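# Hang the ball-filled shallow basket on the peg

## Task

Lift the shallow basket by its cord loop and hang it on the peg of the stand. This only counts if all of the balls are still inside the basket at the end.

## Robot and tools

Robot: two yam_ultra arms, left_arm and right_arm, each ending in a two-finger parallel gripper. Scene frame: the origin is at table-top height, halfway between the nominal arm bases. +x points out over the table, +y toward left_arm, and +z is up. Arm names do not match left or right in camera images. The calibrated bases are roughly at left_arm (-0.033, +0.318, 0) m and right_arm (-0.038, -0.373, 0) m, with almost no rotation. A camera stand is fixed to the floor behind the arms. Loose objects may sometimes get a short push from outside.

Frames: each arm reports end_effector_position (metres) and end_effector_quat_wxyz in its own base frame. Fixed cameras and the table use the scene frame. Motion offsets are along the axes of that arm's current Hand target, which are gripper axes: the fingers point along +z and open and close along y. The reported point sits between the pads, about 1 cm short of the fingertips. Printed poses can be off by a few cm, more when the arm reaches far.

Row layout, used by both motion tools: one flat list of 14 numbers, each in [-1, 1]. The first seven are left_arm: dx, dy, dz, rx, ry, rz, opening. The last seven are right_arm in the same order. Always send all 14, even if one arm stays put. The six pose numbers are offsets, not poses, counted from the arm's Hand target as it stood when the action or move began. 1.0 equals 0.6 m or 180 degrees. rx, ry and rz together make one rotation vector. Opening is absolute: +1 is fully open (0.094 m) and -1 is shut. To keep an arm where it is, send six zeros plus its current opening. A 0 in the opening slot is a real command (half open).

execute_actions(actions, cameras): actions is a list of actions. Each action is a list of up to 15 rows, one row per 1/30 s step. If you give fewer rows, the last row is repeated until 15 steps have run. Every row counts from the pose at the start of that action, not from the row before it. So sending the same offset again moves the arm further. cameras is a list of names (cam_high, cam_low, cam_left_wrist, cam_right_wrist), ["all"], or []. Images come back only if you ask, or if actions is empty. An empty actions list also gives the scene number and the full status. All images are 672x504.

move(target, speed, blend, opening_speed, grip_force, blocking, cameras): target is one 14-number row, or a list of up to 15 rows. Every row is an offset from the same starting Hand targets. The gripper follows a straight line and takes the shorter way round. It does not avoid obstacles or the other arm. A move lasts at most 10 s in total. speed is in m/s, from 0.002 to 2.9, default 0.25. Rotation is capped at twice that value in rad/s. Give one speed, or one per target. blend is in metres and rounds the corners between listed targets; 0 means a full stop at each one. opening_speed is the rate of opening change per second on the -1..+1 scale, at least 0.2; use it to close gently. grip_force is the force per pad in newtons, 10 to 50. It stays in effect until you change it, and lower values close slowly. blocking=false returns after about 0.5 s while the move keeps running. Openings in the first target are sent at once. Later openings are applied on arrival, once everything is still. Do not route a path close to an arm's own base; go round it. The result ends with a move: line. It shows done, off_target, moving, held or fault, and flags such as limits=paced (the pose was clipped) or limits=held (steps were withheld).

wait(seconds 0-10): lets time pass while holding commands; a running move continues. stop(): brakes the current move. zoom_image(camera, region=[x0,y0,x1,y1]): enlarges part of the newest image, at most 504x504 px. read_manual(section="licences"): returns licence text only. finished_scene(scene): give the current scene number. This cannot be undone, and the goal must hold with the robot let go.

Results: Hand target is the last commanded pose after clipping; the next offsets start from it. The arm often comes to rest a few cm short of it. A fresh command, even all zeros, asks for it again. Tool commands lists the present gripper commands. grip_measured is the measured opening on the command scale; with nothing held it reads slightly wide. grip_effort_nm is the motor effort, negative while closing; it is not a pad force. Joint positions ends with the opening in metres. Joint velocities may read "within noise". Joint torques include the arm's own weight. Step readings list intermediate positions. MOTOR HOT warns from 75 °C. OVER-TEMPERATURE FAULT at 90 °C folds that arm away for good.

Motion notes: each step, orientation is clipped to within 40 degrees of the measured one. One action may not reach the target. If an arm is pressing on something, command it back past the gripper to release. Gripping force jumps to the limit once the fingers pass about 0.06 below first contact.

Avoid: hitting anything hard and fast, dropping the basket or letting a ball leave it or fall off the table. Keep the basket level while you carry it. Do not let the arms, grippers or wrist cameras touch each other (the clearance check does not guard the grippers), and never close one gripper on the other's fingers. Avoid long holds with an outstretched arm or pushing at unreachable poses, which heat the motors. Avoid straining the camera cables.

Each tool is called after "Request:" as a command line: name --argument value for each argument, lists and objects as JSON in quotes; but a table of rows of numbers goes row by row, as --pt "numbers of a row", without its own name.

## Session

Request:
execute_actions --actions '[]'

Scene clock: 0.00 s.
left_arm: end_effector_position=(+0.3724, -0.0071, +0.1504) grip_measured=+1.000 grip_effort_nm=n/a end_effector_quat_wxyz=(+0.698, +0.027, +0.716, +0.016) | right_arm: end_effector_position=(+0.3770, +0.0230, +0.1485) grip_measured=+1.000 grip_effort_nm=n/a end_effector_quat_wxyz=(+0.697, -0.043, +0.715, +0.045)
Joint positions: left_arm=[-0.029 1.528 0.182 1.32 -0.014 0.059 0.094] | right_arm=[-0.002 1.568 0.201 1.341 -0.127 0.003 0.094]
Joint velocities: within noise
Joint torques (N m): no reading
Heat: left arm: 42 °C; right arm: 35 °C.
Hand target: left_arm +0.3740, -0.0072, +0.1595; +0.708, +0.026, +0.706, +0.016 | right_arm +0.3783, +0.0230, +0.1552; +0.704, -0.043, +0.708, +0.045
Tool commands: left_gripper/opening=+1.0 right_gripper/opening=+1.0

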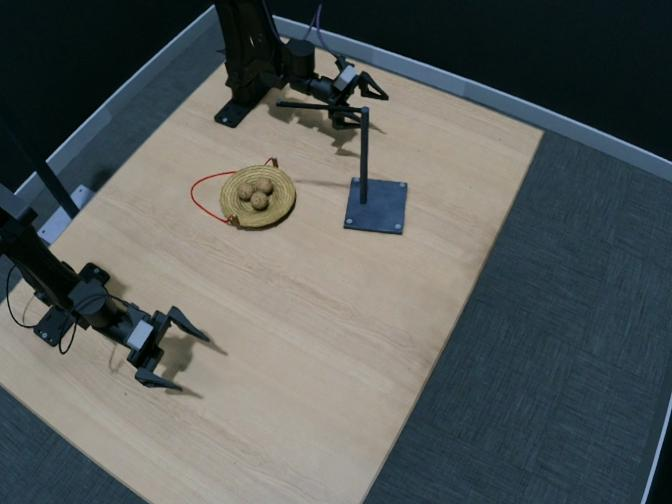

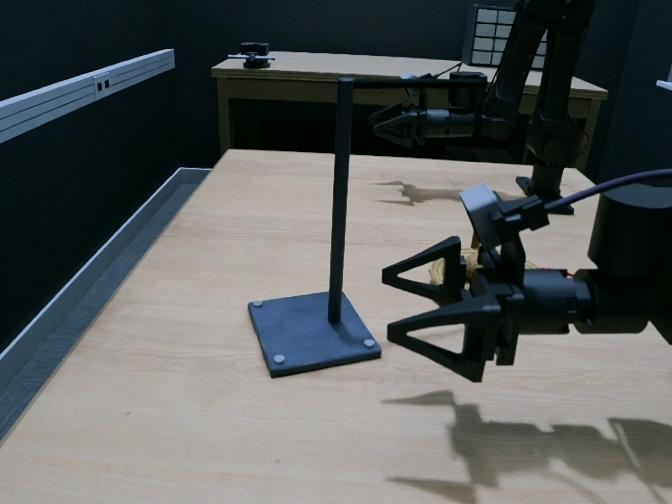

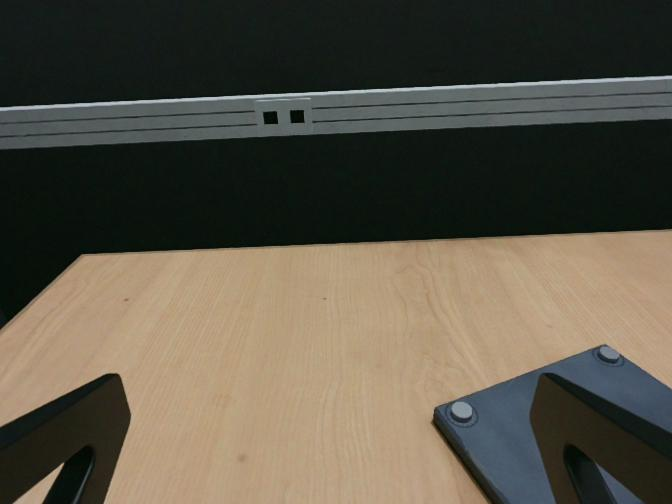

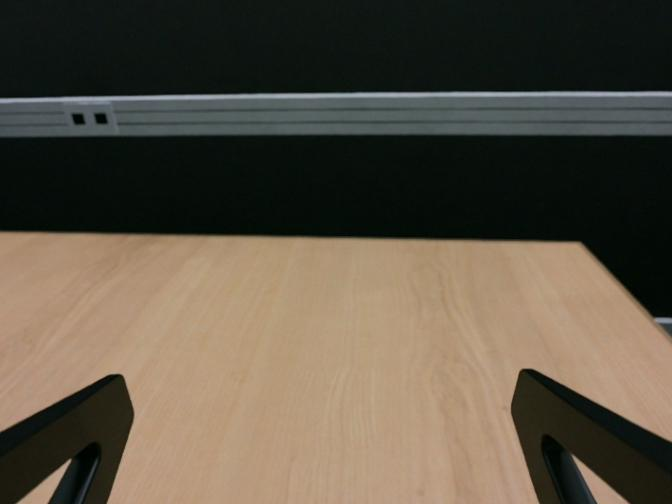

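Request:
zoom_image --camera "cam_high" --region '[180, 80, 420, 250]'

Request:
zoom_image --camera "cam_low" --region '[230, 50, 630, 400]'

Scaled by 2.100.

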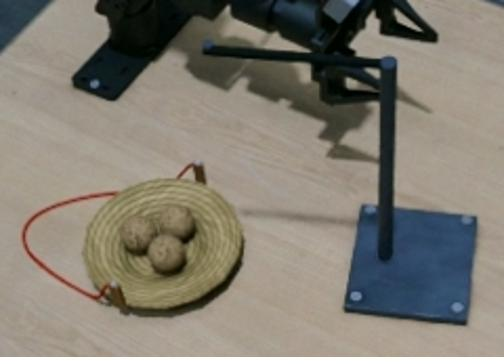

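Scaled by 1.260.

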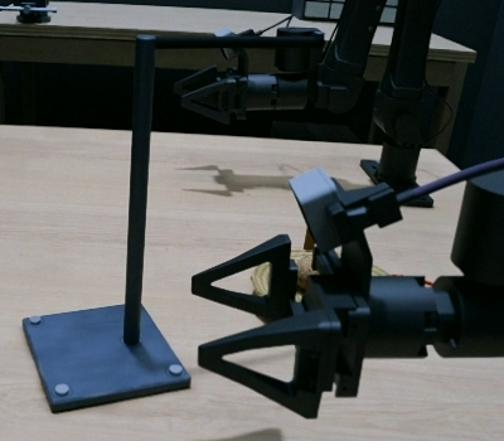

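Request:
move --target '[0,0,0,0,0,0,1,-0.29,0.42,-0.25,0,0.28,0,1]' --cameras '["all"]'

Scene clock: 14.30 s.
left_arm: end_effector_position=(+0.3724, -0.0071, +0.1504) grip_measured=+1.000 grip_effort_nm=0.01 end_effector_quat_wxyz=(+0.698, +0.027, +0.716, +0.016) | right_arm: end_effector_position=(+0.1982, +0.2557, +0.3233) grip_measured=+1.000 grip_effort_nm=-0.01 end_effector_quat_wxyz=(+0.338, -0.070, +0.938, +0.031)
Joint positions: left_arm=[-0.029 1.528 0.182 1.32 -0.014 0.059 0.094] | right_arm=[1.223 1.563 1.933 -1.552 0.589 0.954 0.094]
Joint torques (N m): left_arm=[-0.01 -3.9 5.2 1.75 0.01 -0.01] | right_arm=[0.09 -5.76 8.57 0.51 0.39 0.11]
Heat: left arm: 42 °C; right arm: 38 °C.
Hand target: left_arm +0.3740, -0.0072, +0.1595; +0.708, +0.026, +0.706, +0.016 | right_arm +0.1992, +0.2541, +0.3305; +0.335, -0.058, +0.940, +0.022
Off the commanded pose: left_arm 0.009 m, 2 deg | right_arm 0.008 m, 2 deg.
joint sent to its limit (right arm) — joint 4 (wrist pitch), lower limit. The joint targets still meet the commanded pose.
move: done

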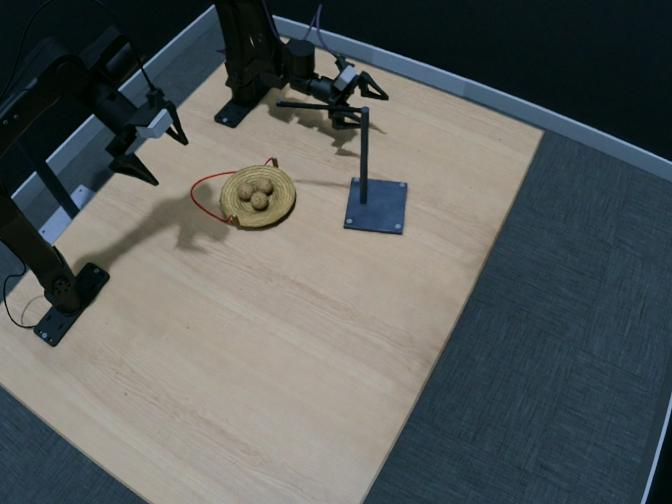

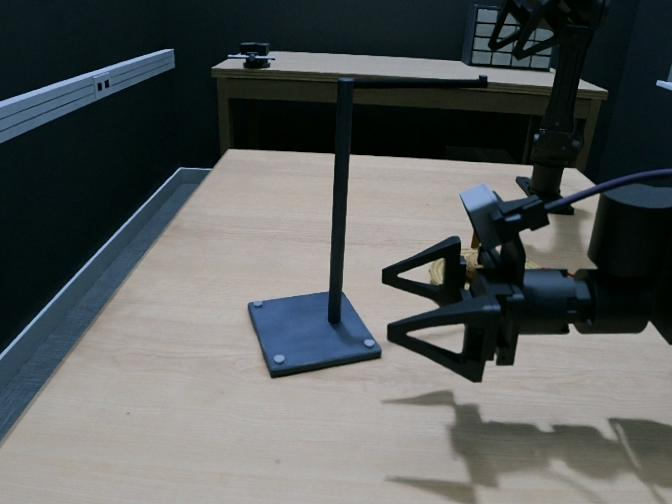

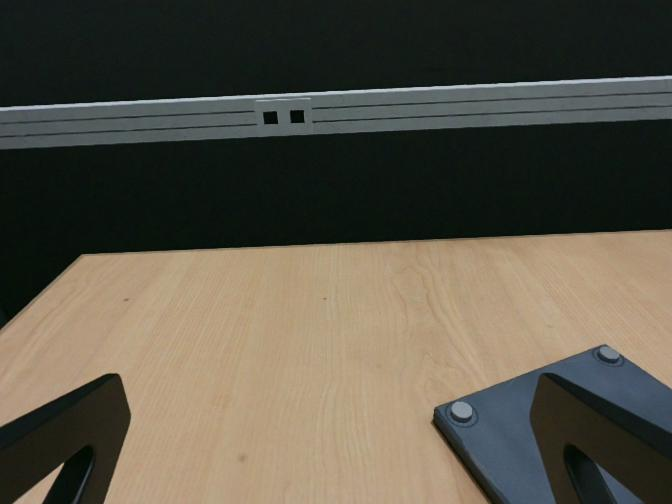

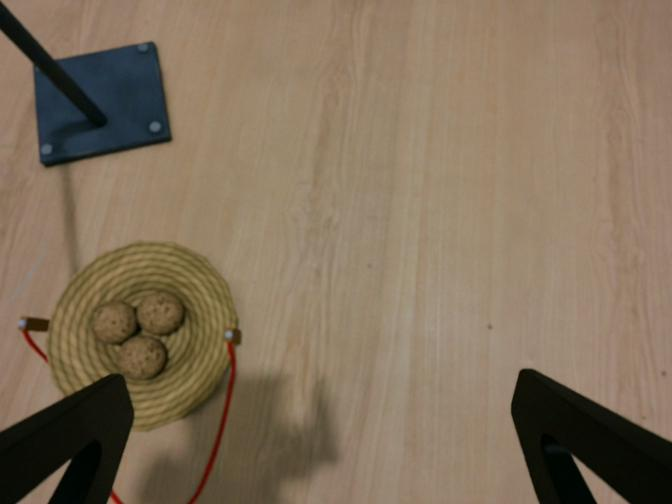

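Request:
move --target '[0,0,0,0,0,0,1,0,0,0,0,-0.28,0,1]'

Request:
move --target '[0,0,0,0,0,0,1,0,-0.2,0,-0.28,0,0,1]' --cameras '["cam_high","cam_right_wrist"]'

Scene clock: 41.37 s.
left_arm: end_effector_position=(+0.3724, -0.0071, +0.1504) grip_measured=+1.000 grip_effort_nm=0.00 end_effector_quat_wxyz=(+0.698, +0.027, +0.716, +0.016) | right_arm: end_effector_position=(+0.1992, +0.2586, +0.3273) grip_measured=+1.000 grip_effort_nm=-0.01 end_effector_quat_wxyz=(+0.701, -0.049, +0.710, +0.037)
Joint positions: left_arm=[-0.029 1.528 0.182 1.32 -0.014 0.059 0.094] | right_arm=[1.482 1.168 0.822 0.279 1.36 0.049 0.094]
Joint torques (N m): left_arm=[-0.01 -3.9 5.22 1.76 0.01 -0.02] | right_arm=[-0.17 -5.71 6.45 1.21 -0.07 -0.08]
Heat: left arm: 43 °C; right arm: 36 °C.
Hand target: left_arm +0.3740, -0.0072, +0.1595; +0.708, +0.026, +0.706, +0.016 | right_arm +0.1992, +0.2540, +0.3305; +0.704, -0.043, +0.708, +0.045
Off the commanded pose: left_arm 0.009 m, 2 deg | right_arm 0.006 m, 1 deg.
move: done

Scene clock: 44.27 s.
left_arm: end_effector_position=(+0.3724, -0.0071, +0.1504) grip_measured=+1.000 grip_effort_nm=0.01 end_effector_quat_wxyz=(+0.698, +0.027, +0.716, +0.016) | right_arm: end_effector_position=(+0.2165, +0.1323, +0.3264) grip_measured=+1.000 grip_effort_nm=-0.01 end_effector_quat_wxyz=(+0.613, -0.327, +0.632, +0.343)
Joint positions: left_arm=[-0.029 1.528 0.182 1.32 -0.014 0.059 0.094] | right_arm=[-0.163 0.61 0.613 -0.033 -1.151 0.005 0.094]
Joint torques (N m): left_arm=[-0.02 -3.89 5.23 1.76 0.02 -0.01] | right_arm=[0.92 0.55 7.21 1.49 -0.09 -0.02]
Heat: left arm: 43 °C; right arm: 36 °C.
Hand target: left_arm +0.3740, -0.0072, +0.1595; +0.708, +0.026, +0.706, +0.016 | right_arm +0.2141, +0.1350, +0.3303; +0.618, -0.339, +0.621, +0.342
Off the commanded pose: left_arm 0.009 m, 2 deg | right_arm 0.005 m, 2 deg.
move: done
Images, in order (width x height): cam_high 672x504, cam_right_wrist 672x504.

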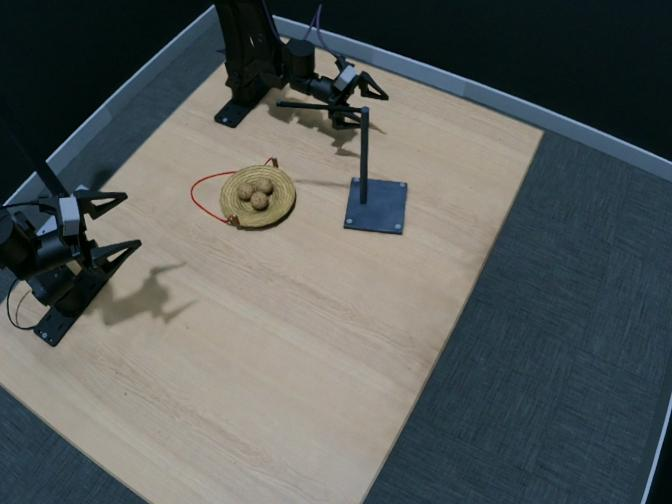

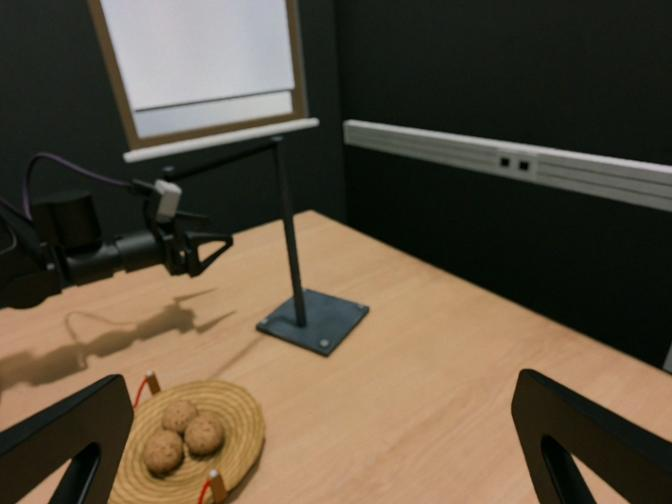

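Request:
move --target '[-0.15,-0.318,-0.568,0.385,0.385,0.385,0,0,0,0,0,0,0,1]' --cameras '["all"]'

Scene clock: 65.83 s.
left_arm: end_effector_position=(+0.0329, -0.1962, +0.2293) grip_measured=+0.001 grip_effort_nm=-0.07 end_effector_quat_wxyz=(+0.104, +0.709, +0.695, -0.063) | right_arm: end_effector_position=(+0.2165, +0.1323, +0.3266) grip_measured=+1.000 grip_effort_nm=-0.01 end_effector_quat_wxyz=(+0.614, -0.328, +0.631, +0.343)
Joint positions: left_arm=[-1.429 1.153 1.376 -1.55 -0.021 0.164 0.047] | right_arm=[-0.163 0.61 0.613 -0.032 -1.151 0.005 0.094]
Joint torques (N m): left_arm=[-0.47 -1.2 8.28 0.44 0.09 -0.05] | right_arm=[0.95 0.5 7.47 1.45 -0.1 -0.06]
Heat: left arm: 43 °C; right arm: 37 °C.
Hand target: left_arm +0.0302, -0.1980, +0.2373; -0.020, +0.712, +0.701, +0.022 | right_arm +0.2141, +0.1350, +0.3303; +0.619, -0.339, +0.621, +0.342
Off the commanded pose: left_arm 0.009 m, 17 deg | right_arm 0.005 m, 2 deg.
joint sent to its limit (left arm) — joint 4 (wrist pitch), lower limit. The joint targets are off in orientation, not in position.
move: off_target (left_arm)

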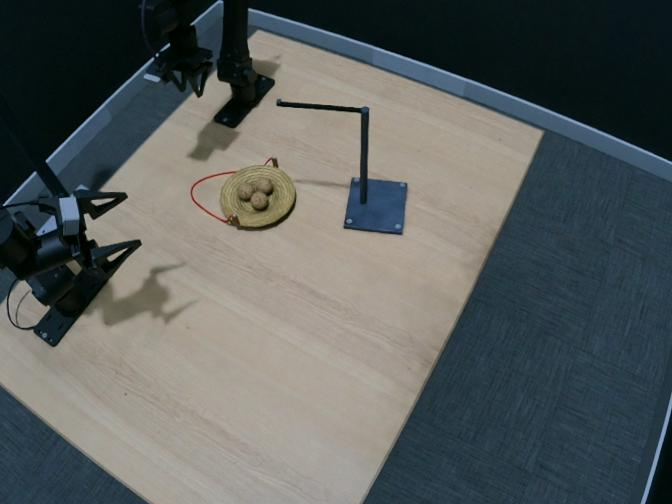

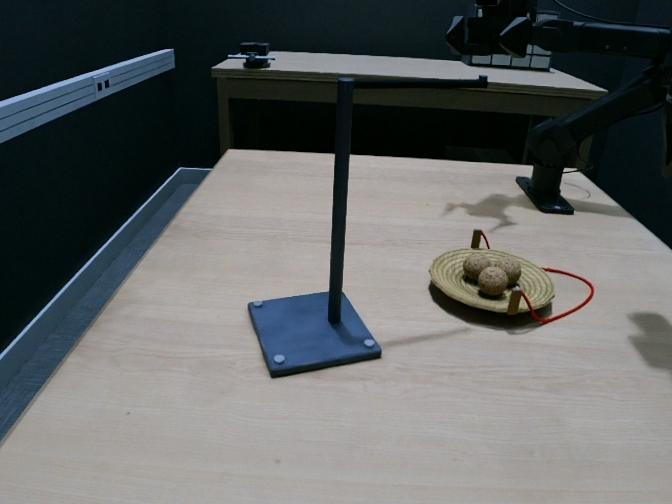

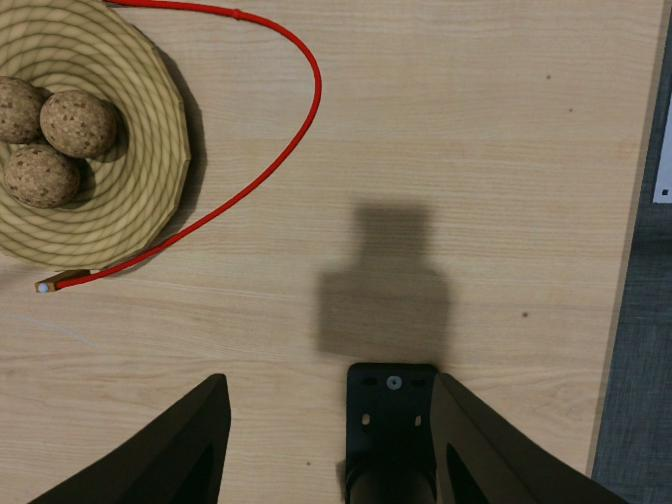

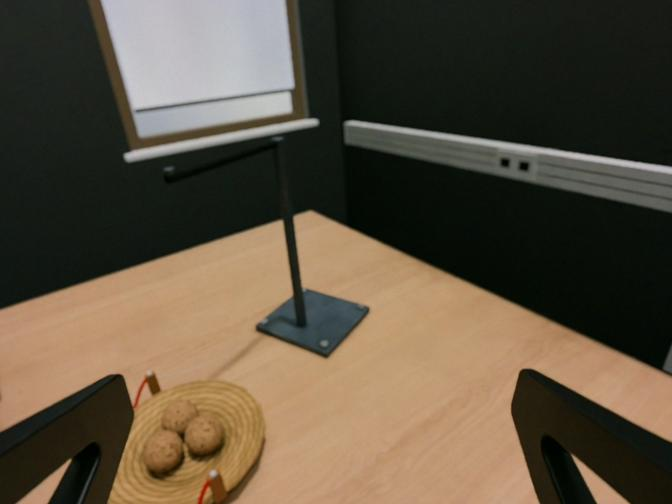

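Request:
move --target '[-0.183,0.05,0.21,0,0,0,0,0,0,0,0,0,0,1]' --cameras '["cam_high","cam_left_wrist","cam_low"]'

Scene clock: 84.03 s.
left_arm: end_effector_position=(+0.0562, -0.2906, +0.0974) grip_measured=+0.001 grip_effort_nm=-0.07 end_effector_quat_wxyz=(-0.037, +0.711, +0.702, +0.036) | right_arm: end_effector_position=(+0.2165, +0.1323, +0.3266) grip_measured=+1.000 grip_effort_nm=-0.01 end_effector_quat_wxyz=(+0.614, -0.328, +0.631, +0.343)
Joint positions: left_arm=[-1.394 1.766 1.403 -1.309 -0.017 0.189 0.047] | right_arm=[-0.163 0.61 0.613 -0.032 -1.151 0.005 0.094]
Joint torques (N m): left_arm=[0.5 -6.61 8.14 0.06 0.04 0.07] | right_arm=[0.92 0.49 7.36 1.5 -0.12 -0.07]
Heat: left arm: 43 °C; right arm: 38 °C.
Hand target: left_arm +0.0591, -0.3006, +0.1051; -0.020, +0.712, +0.702, +0.022 | right_arm +0.2141, +0.1350, +0.3303; +0.619, -0.339, +0.621, +0.342
Off the commanded pose: left_arm 0.013 m, 3 deg | right_arm 0.005 m, 2 deg.
move: off_target (left_arm)
Images, in order (width x height): cam_high 672x504, cam_low 672x504, cam_left_wrist 672x504.

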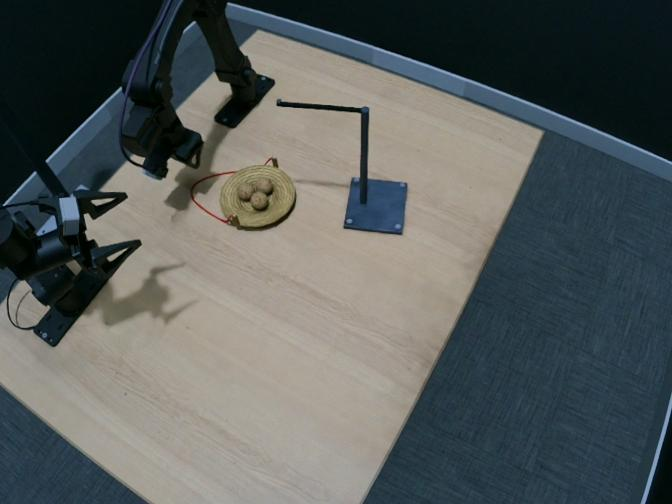

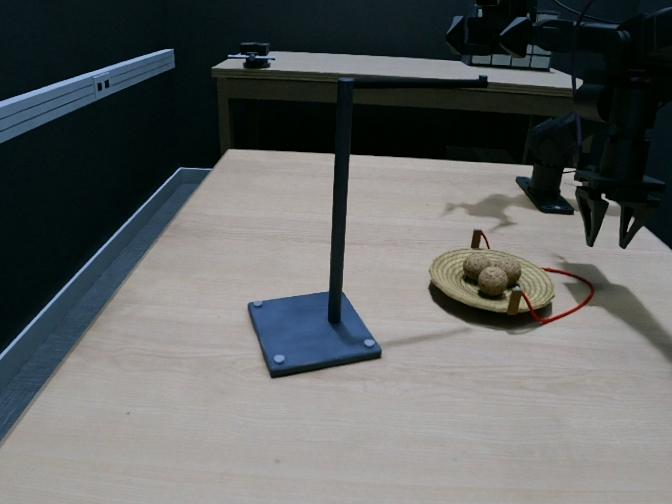

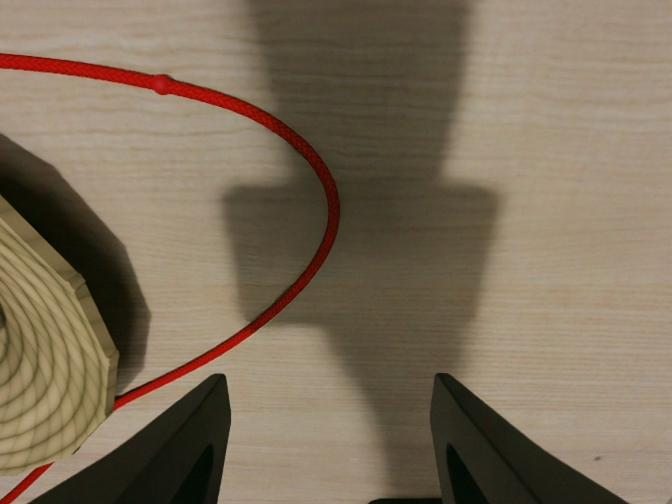

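Request:
move --target '[0,0.0,0.112,0,0,0,0,0,0,0,0,0,0,1]' --cameras '["cam_left_wrist","cam_low"]' --speed 0.12

Scene clock: 91.40 s.
left_arm: end_effector_position=(+0.0574, -0.2932, +0.0393) grip_measured=+0.001 grip_effort_nm=-0.07 end_effector_quat_wxyz=(-0.024, +0.711, +0.702, +0.027) | right_arm: end_effector_position=(+0.2165, +0.1323, +0.3266) grip_measured=+1.000 grip_effort_nm=-0.01 end_effector_quat_wxyz=(+0.614, -0.328, +0.631, +0.343)
Joint positions: left_arm=[-1.391 1.799 1.209 -1.051 -0.017 0.192 0.047] | right_arm=[-0.163 0.61 0.613 -0.032 -1.151 0.005 0.094]
Joint torques (N m): left_arm=[0.55 -5.96 5.35 0.18 0.04 0.07] | right_arm=[0.57 0.7 7.46 1.47 -0.12 -0.03]
Heat: left arm: 43 °C; right arm: 38 °C.
Hand target: left_arm +0.0592, -0.2966, +0.0378; -0.020, +0.712, +0.702, +0.022 | right_arm +0.2141, +0.1350, +0.3303; +0.619, -0.339, +0.621, +0.342
Off the commanded pose: left_arm 0.004 m, 1 deg | right_arm 0.005 m, 2 deg.
move: done
Images, in order (width x height): cam_low 672x504, cam_left_wrist 672x504.

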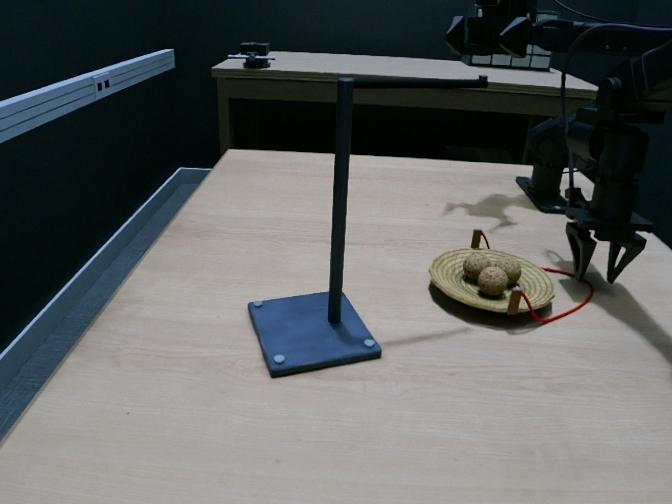

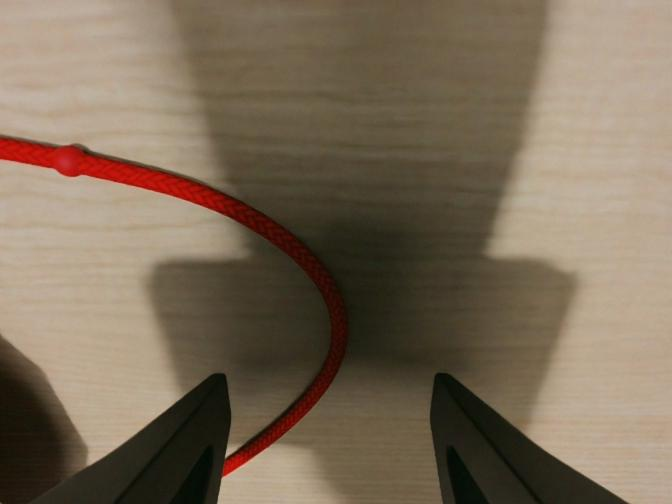

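Request:
move --target '[0.005,0.0,0.038,0,0,0,0,0,0,0,0,0,0,1]' --cameras '["cam_left_wrist","cam_low"]' --speed 0.06

Scene clock: 95.10 s.
left_arm: end_effector_position=(+0.0569, -0.2886, +0.0250) grip_measured=+0.001 grip_effort_nm=-0.07 end_effector_quat_wxyz=(-0.026, +0.712, +0.701, +0.028) | right_arm: end_effector_position=(+0.2165, +0.1323, +0.3266) grip_measured=+1.000 grip_effort_nm=-0.01 end_effector_quat_wxyz=(+0.614, -0.328, +0.631, +0.343)
Joint positions: left_arm=[-1.39 1.806 1.156 -0.995 -0.017 0.196 0.047] | right_arm=[-0.163 0.61 0.613 -0.032 -1.151 0.005 0.094]
Joint torques (N m): left_arm=[0.69 -5.15 3.4 0.52 0.02 0.06] | right_arm=[0.88 0.69 7.49 1.46 -0.12 -0.01]
Heat: left arm: 43 °C; right arm: 38 °C.
Hand target: left_arm +0.0594, -0.2922, +0.0153; -0.020, +0.712, +0.702, +0.022 | right_arm +0.2141, +0.1350, +0.3303; +0.619, -0.339, +0.621, +0.342
Off the commanded pose: left_arm 0.011 m, 1 deg | right_arm 0.005 m, 2 deg.
move: off_target (left_arm)
Images, in order (width x height): cam_low 672x504, cam_left_wrist 672x504.

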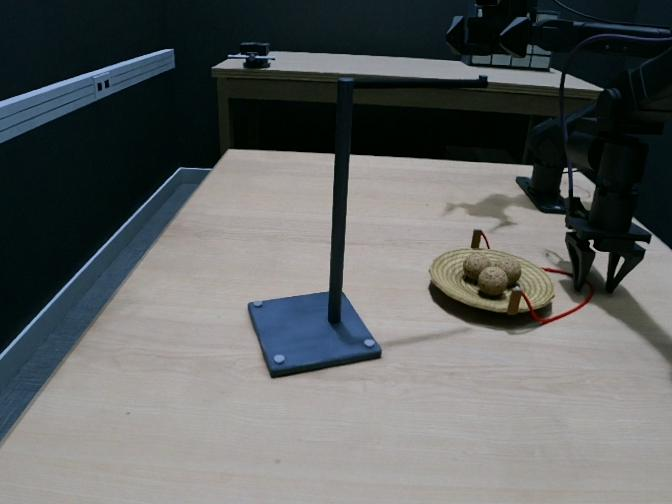

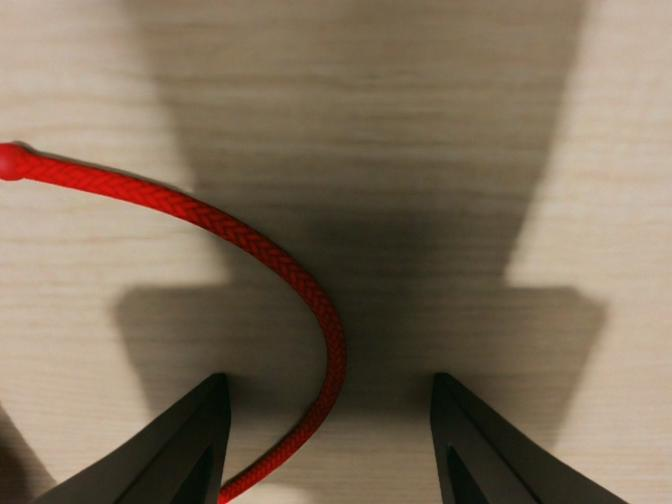

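Request:
move --target '[-0.003,0.0,0.010,0,0,0,0,0,0,0,0,0,0,1]' --cameras '["cam_left_wrist","cam_low"]' --speed 0.04

Request:
zoom_image --camera "cam_low" --region '[520, 210, 660, 330]'

Scene clock: 98.80 s.
left_arm: end_effector_position=(+0.0569, -0.2887, +0.0249) grip_measured=+0.001 grip_effort_nm=-0.07 end_effector_quat_wxyz=(-0.026, +0.712, +0.701, +0.027) | right_arm: end_effector_position=(+0.2165, +0.1323, +0.3266) grip_measured=+1.000 grip_effort_nm=-0.01 end_effector_quat_wxyz=(+0.614, -0.328, +0.631, +0.343)
Joint positions: left_arm=[-1.39 1.806 1.155 -0.993 -0.017 0.196 0.047] | right_arm=[-0.163 0.61 0.613 -0.032 -1.151 0.005 0.094]
Joint torques (N m): left_arm=[0.59 -4.23 2.78 0.71 0.03 0.05] | right_arm=[0.88 0.42 7.46 1.45 -0.11 -0.06]
Heat: left arm: 42 °C; right arm: 38 °C.
Hand target: left_arm +0.0594, -0.2937, +0.0092; -0.020, +0.712, +0.702, +0.022 | right_arm +0.2141, +0.1350, +0.3303; +0.619, -0.339, +0.621, +0.342
Off the commanded pose: left_arm 0.017 m, 1 deg | right_arm 0.005 m, 2 deg.
move: off_target (left_arm)
Images, in order (width x height): cam_low 672x504, cam_left_wrist 672x504.

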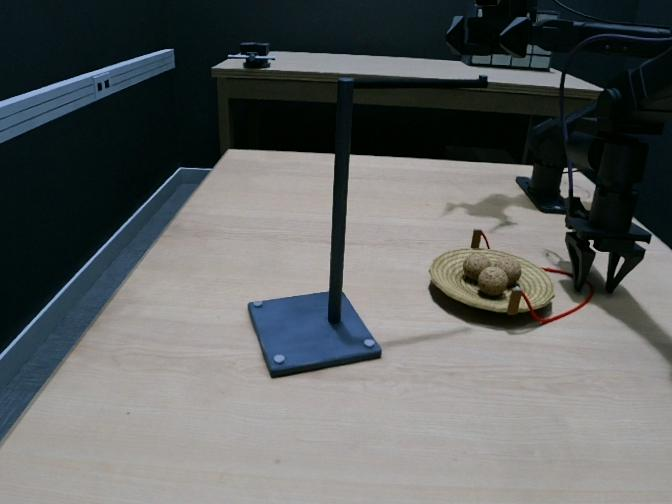

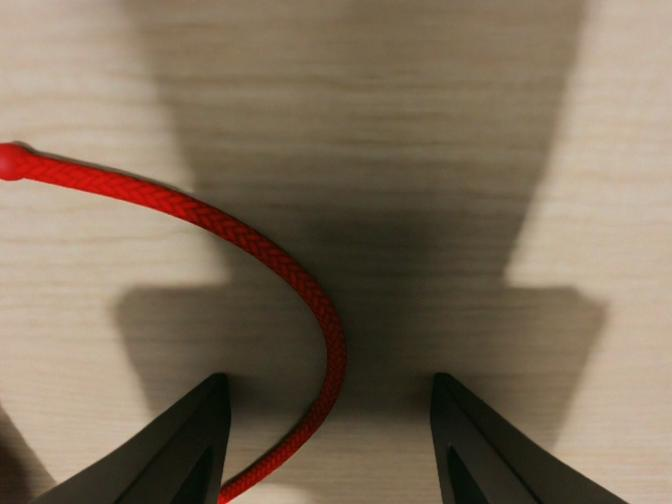

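Scaled by 3.600.

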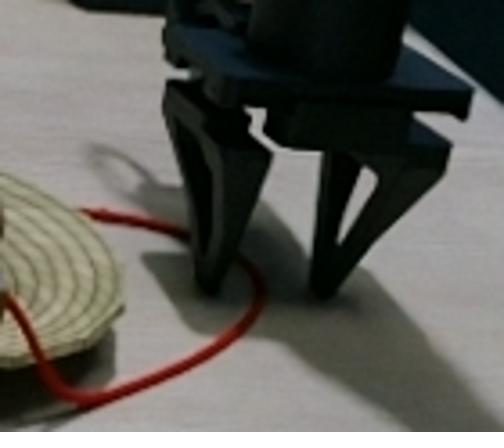

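Request:
move --target '[0.003,0,-0.012,0,0,0,0,0,0,0,0,0,0,1]' --speed 0.05

Request:
move --target '[0,0,0,0,0,0,-0.99,0,0,0,0,0,0,1]' --opening_speed 0.6 --cameras '["cam_left_wrist"]'

Scene clock: 101.73 s.
left_arm: end_effector_position=(+0.0569, -0.2887, +0.0249) grip_measured=+0.001 grip_effort_nm=-0.07 end_effector_quat_wxyz=(-0.026, +0.712, +0.701, +0.027) | right_arm: end_effector_position=(+0.2165, +0.1323, +0.3266) grip_measured=+1.000 grip_effort_nm=-0.01 end_effector_quat_wxyz=(+0.614, -0.328, +0.631, +0.343)
Joint positions: left_arm=[-1.39 1.806 1.155 -0.993 -0.017 0.196 0.047] | right_arm=[-0.163 0.61 0.613 -0.032 -1.151 0.005 0.094]
Joint torques (N m): left_arm=[0.66 -5.24 3.75 0.45 0.03 0.05] | right_arm=[0.88 0.51 7.51 1.42 -0.1 -0.06]
Heat: left arm: 42 °C; right arm: 38 °C.
Hand target: left_arm +0.0594, -0.2923, +0.0165; -0.020, +0.712, +0.702, +0.022 | right_arm +0.2141, +0.1350, +0.3303; +0.619, -0.339, +0.621, +0.342
Off the commanded pose: left_arm 0.009 m, 1 deg | right_arm 0.005 m, 2 deg.
move: done

Scene clock: 103.70 s.
left_arm: end_effector_position=(+0.0568, -0.2890, +0.0248) grip_measured=-0.972 grip_effort_nm=-0.95 end_effector_quat_wxyz=(-0.025, +0.712, +0.701, +0.027) | right_arm: end_effector_position=(+0.2165, +0.1323, +0.3266) grip_measured=+1.000 grip_effort_nm=-0.01 end_effector_quat_wxyz=(+0.614, -0.328, +0.631, +0.343)
Joint positions: left_arm=[-1.39 1.806 1.155 -0.992 -0.016 0.196 0.001] | right_arm=[-0.163 0.61 0.613 -0.032 -1.151 0.005 0.094]
Joint torques (N m): left_arm=[0.68 -5.26 3.74 0.45 0.02 0.06] | right_arm=[0.84 0.54 7.51 1.49 -0.12 -0.06]
Heat: left arm: 42 °C; right arm: 38 °C.
Hand target: left_arm +0.0593, -0.2923, +0.0165; -0.020, +0.712, +0.702, +0.022 | right_arm +0.2141, +0.1350, +0.3303; +0.619, -0.339, +0.621, +0.342
Off the commanded pose: left_arm 0.009 m, 1 deg | right_arm 0.005 m, 2 deg.
move: done
Images, in order (width x height): cam_left_wrist 672x504.

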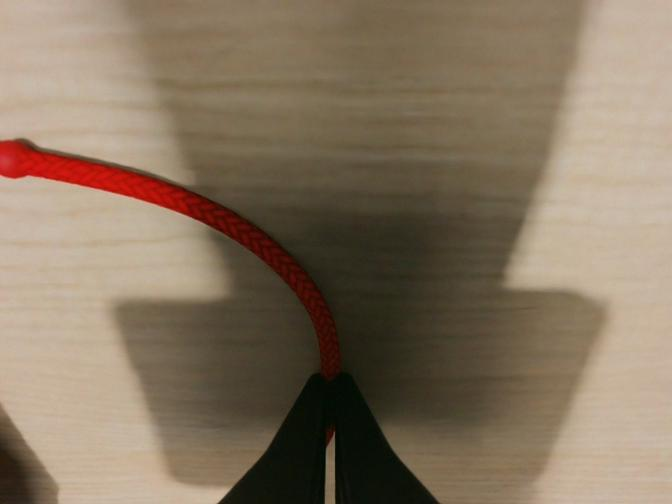

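Request:
move --target '[0,0.03,-0.1,0,0,0,-0.99,0,0,0,0,0,0,1]' --cameras '["cam_left_wrist","cam_low","cam_high"]' --speed 0.08

Scene clock: 106.97 s.
left_arm: end_effector_position=(+0.0728, -0.2904, +0.0611) grip_measured=-0.977 grip_effort_nm=-1.03 end_effector_quat_wxyz=(-0.041, +0.710, +0.702, +0.031) | right_arm: end_effector_position=(+0.2165, +0.1323, +0.3266) grip_measured=+1.000 grip_effort_nm=-0.01 end_effector_quat_wxyz=(+0.614, -0.328, +0.631, +0.343)
Joint positions: left_arm=[-1.335 1.805 1.304 -1.171 -0.01 0.247 0.001] | right_arm=[-0.163 0.61 0.613 -0.032 -1.151 0.005 0.094]
Joint torques (N m): left_arm=[0.43 -8.69 7.94 -0.2 -0.07 0.08] | right_arm=[0.91 0.81 7.39 1.46 -0.09 0]
Heat: left arm: 42 °C; right arm: 38 °C.
Hand target: left_arm +0.0771, -0.2962, +0.0765; -0.020, +0.712, +0.702, +0.022 | right_arm +0.2141, +0.1350, +0.3303; +0.619, -0.339, +0.621, +0.342
Off the commanded pose: left_arm 0.017 m, 3 deg | right_arm 0.005 m, 2 deg.
move: off_target (left_arm)
Images, in order (width x height): cam_high 672x504, cam_low 672x504, cam_left_wrist 672x504.

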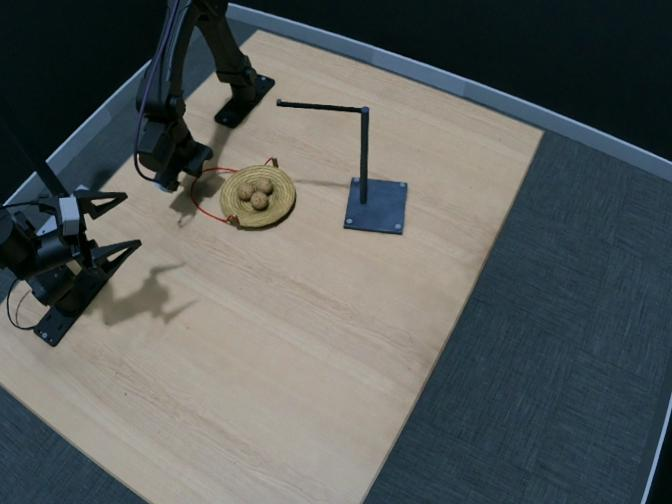

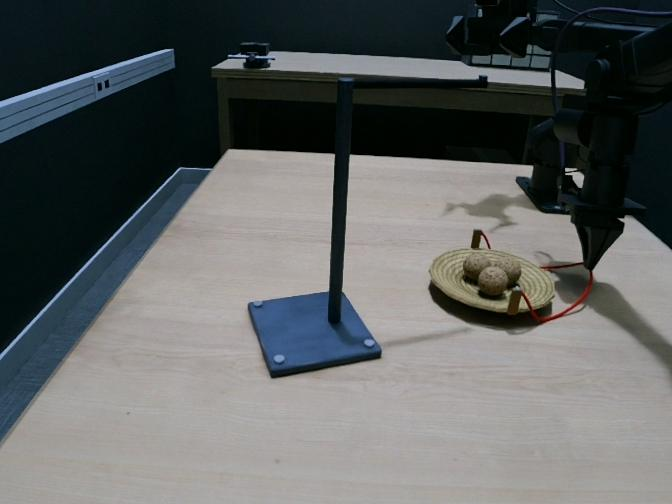

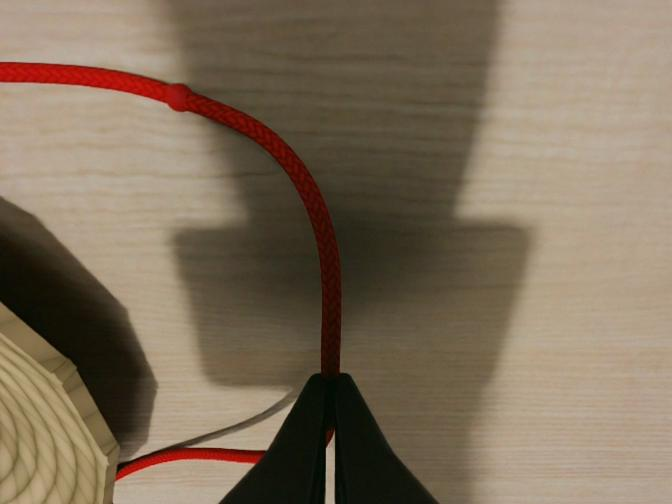

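Request:
move --target '[0.043,0.072,-0.14,-0.25,0,0,-0.99,0,0,0,0,0,0,1]' --cameras '["cam_left_wrist","cam_low","cam_high","cam_right_wrist"]' --speed 0.12

Scene clock: 118.43 s.
left_arm: end_effector_position=(+0.1177, -0.2798, +0.1498) grip_measured=-0.977 grip_effort_nm=-1.02 end_effector_quat_wxyz=(+0.235, +0.674, +0.640, +0.287) | right_arm: end_effector_position=(+0.2165, +0.1323, +0.3266) grip_measured=+1.000 grip_effort_nm=-0.01 end_effector_quat_wxyz=(+0.614, -0.328, +0.631, +0.343)
Joint positions: left_arm=[-1.595 1.667 1.304 -1.3 -0.755 -0.01 0.001] | right_arm=[-0.163 0.61 0.613 -0.032 -1.151 0.005 0.094]
Joint torques (N m): left_arm=[-0.5 -7.97 5.24 -0.13 -0.77 -0.13] | right_arm=[0.76 0.7 7.41 1.45 -0.17 -0.03]
Heat: left arm: 43 °C; right arm: 39 °C.
Hand target: left_arm +0.1204, -0.2760, +0.1619; +0.254, +0.665, +0.640, +0.289 | right_arm +0.2141, +0.1350, +0.3303; +0.619, -0.339, +0.621, +0.342
Off the commanded pose: left_arm 0.013 m, 2 deg | right_arm 0.005 m, 2 deg.
move: off_target (left_arm)

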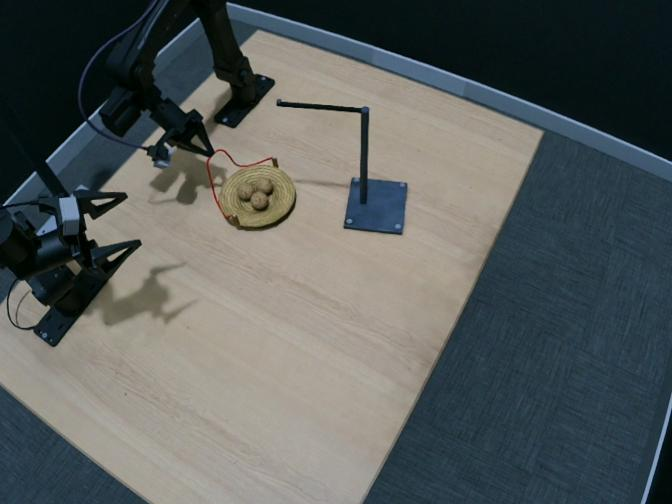

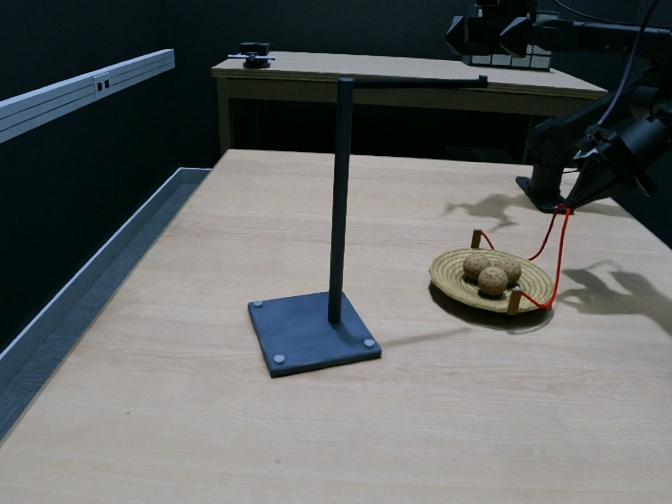

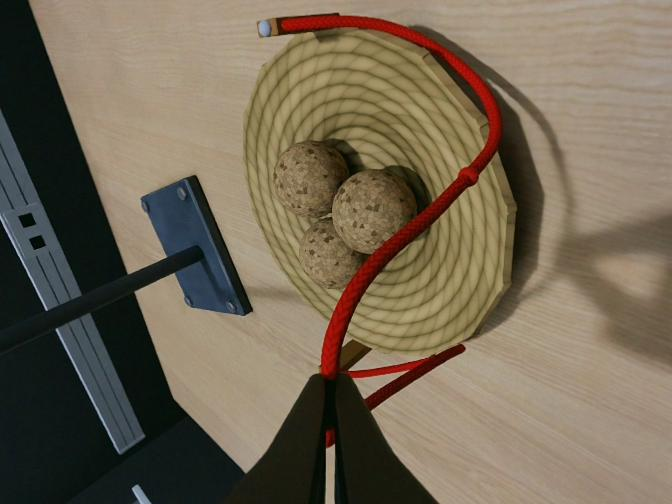

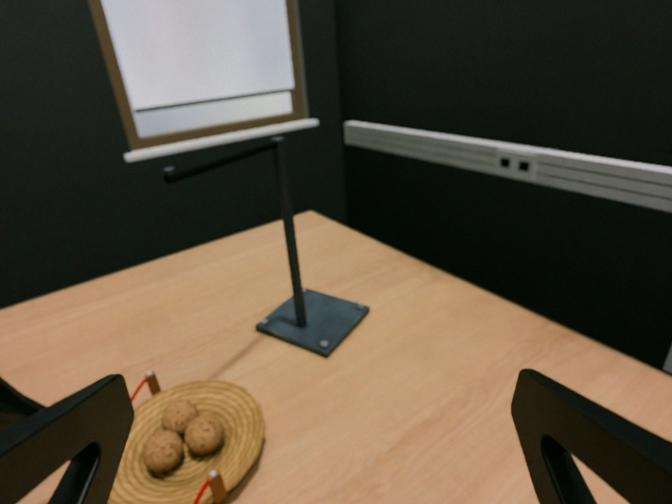

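Request:
move --target '[0.015,0.218,0.013,0,0,0,-0.99,0,0,0,0,0,0,1]' --cameras '["cam_left_wrist","cam_low","cam_high","cam_right_wrist"]' --speed 0.1

Scene clock: 126.67 s.
left_arm: end_effector_position=(+0.2166, -0.2740, +0.2378) grip_measured=-0.977 grip_effort_nm=-1.02 end_effector_quat_wxyz=(+0.242, +0.671, +0.638, +0.291) | right_arm: end_effector_position=(+0.2165, +0.1323, +0.3266) grip_measured=+1.000 grip_effort_nm=-0.01 end_effector_quat_wxyz=(+0.614, -0.328, +0.631, +0.343)
Joint positions: left_arm=[-1.264 1.623 1.593 -1.31 -0.748 0.448 0.001] | right_arm=[-0.163 0.61 0.613 -0.032 -1.151 0.005 0.094]
Joint torques (N m): left_arm=[0.2 -6.11 8.62 0.37 -0.52 0.02] | right_arm=[0.72 0.66 7.45 1.51 -0.07 -0.04]
Heat: left arm: 42 °C; right arm: 39 °C.
Hand target: left_arm +0.2183, -0.2736, +0.2495; +0.254, +0.665, +0.640, +0.289 | right_arm +0.2141, +0.1350, +0.3303; +0.619, -0.339, +0.621, +0.342
Off the commanded pose: left_arm 0.012 m, 1 deg | right_arm 0.005 m, 2 deg.
move: off_target (left_arm)

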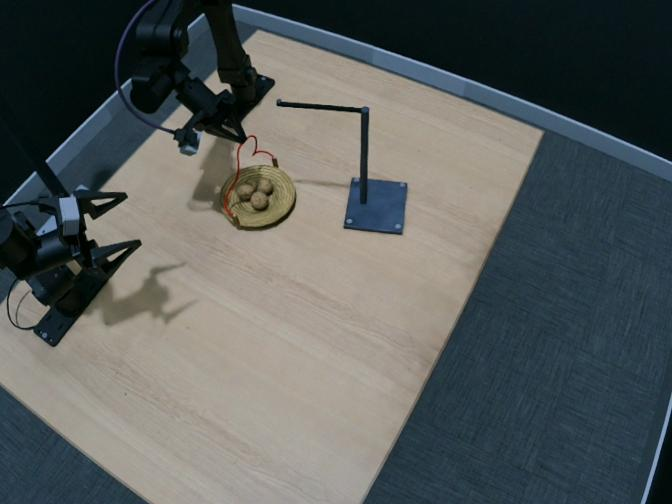

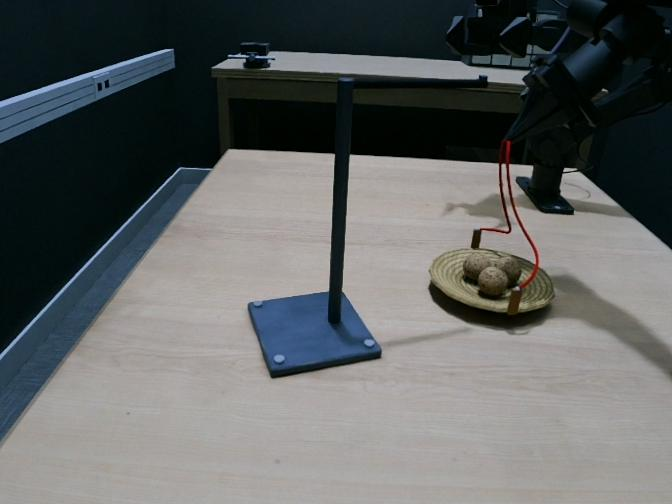

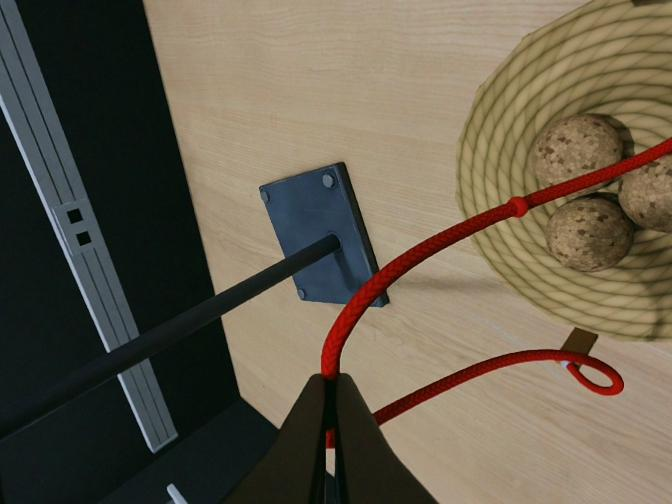

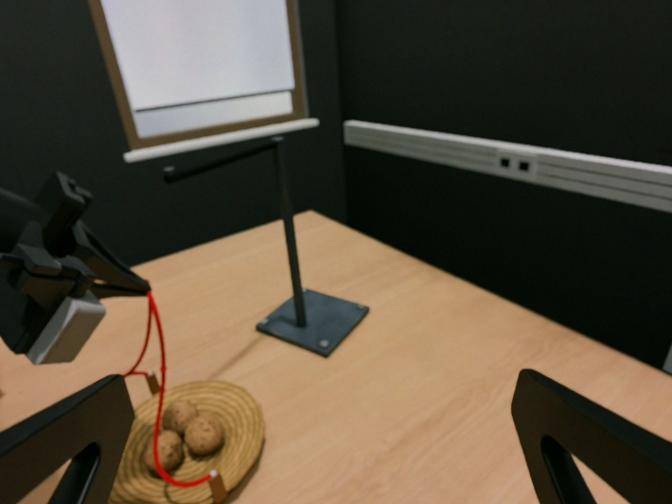

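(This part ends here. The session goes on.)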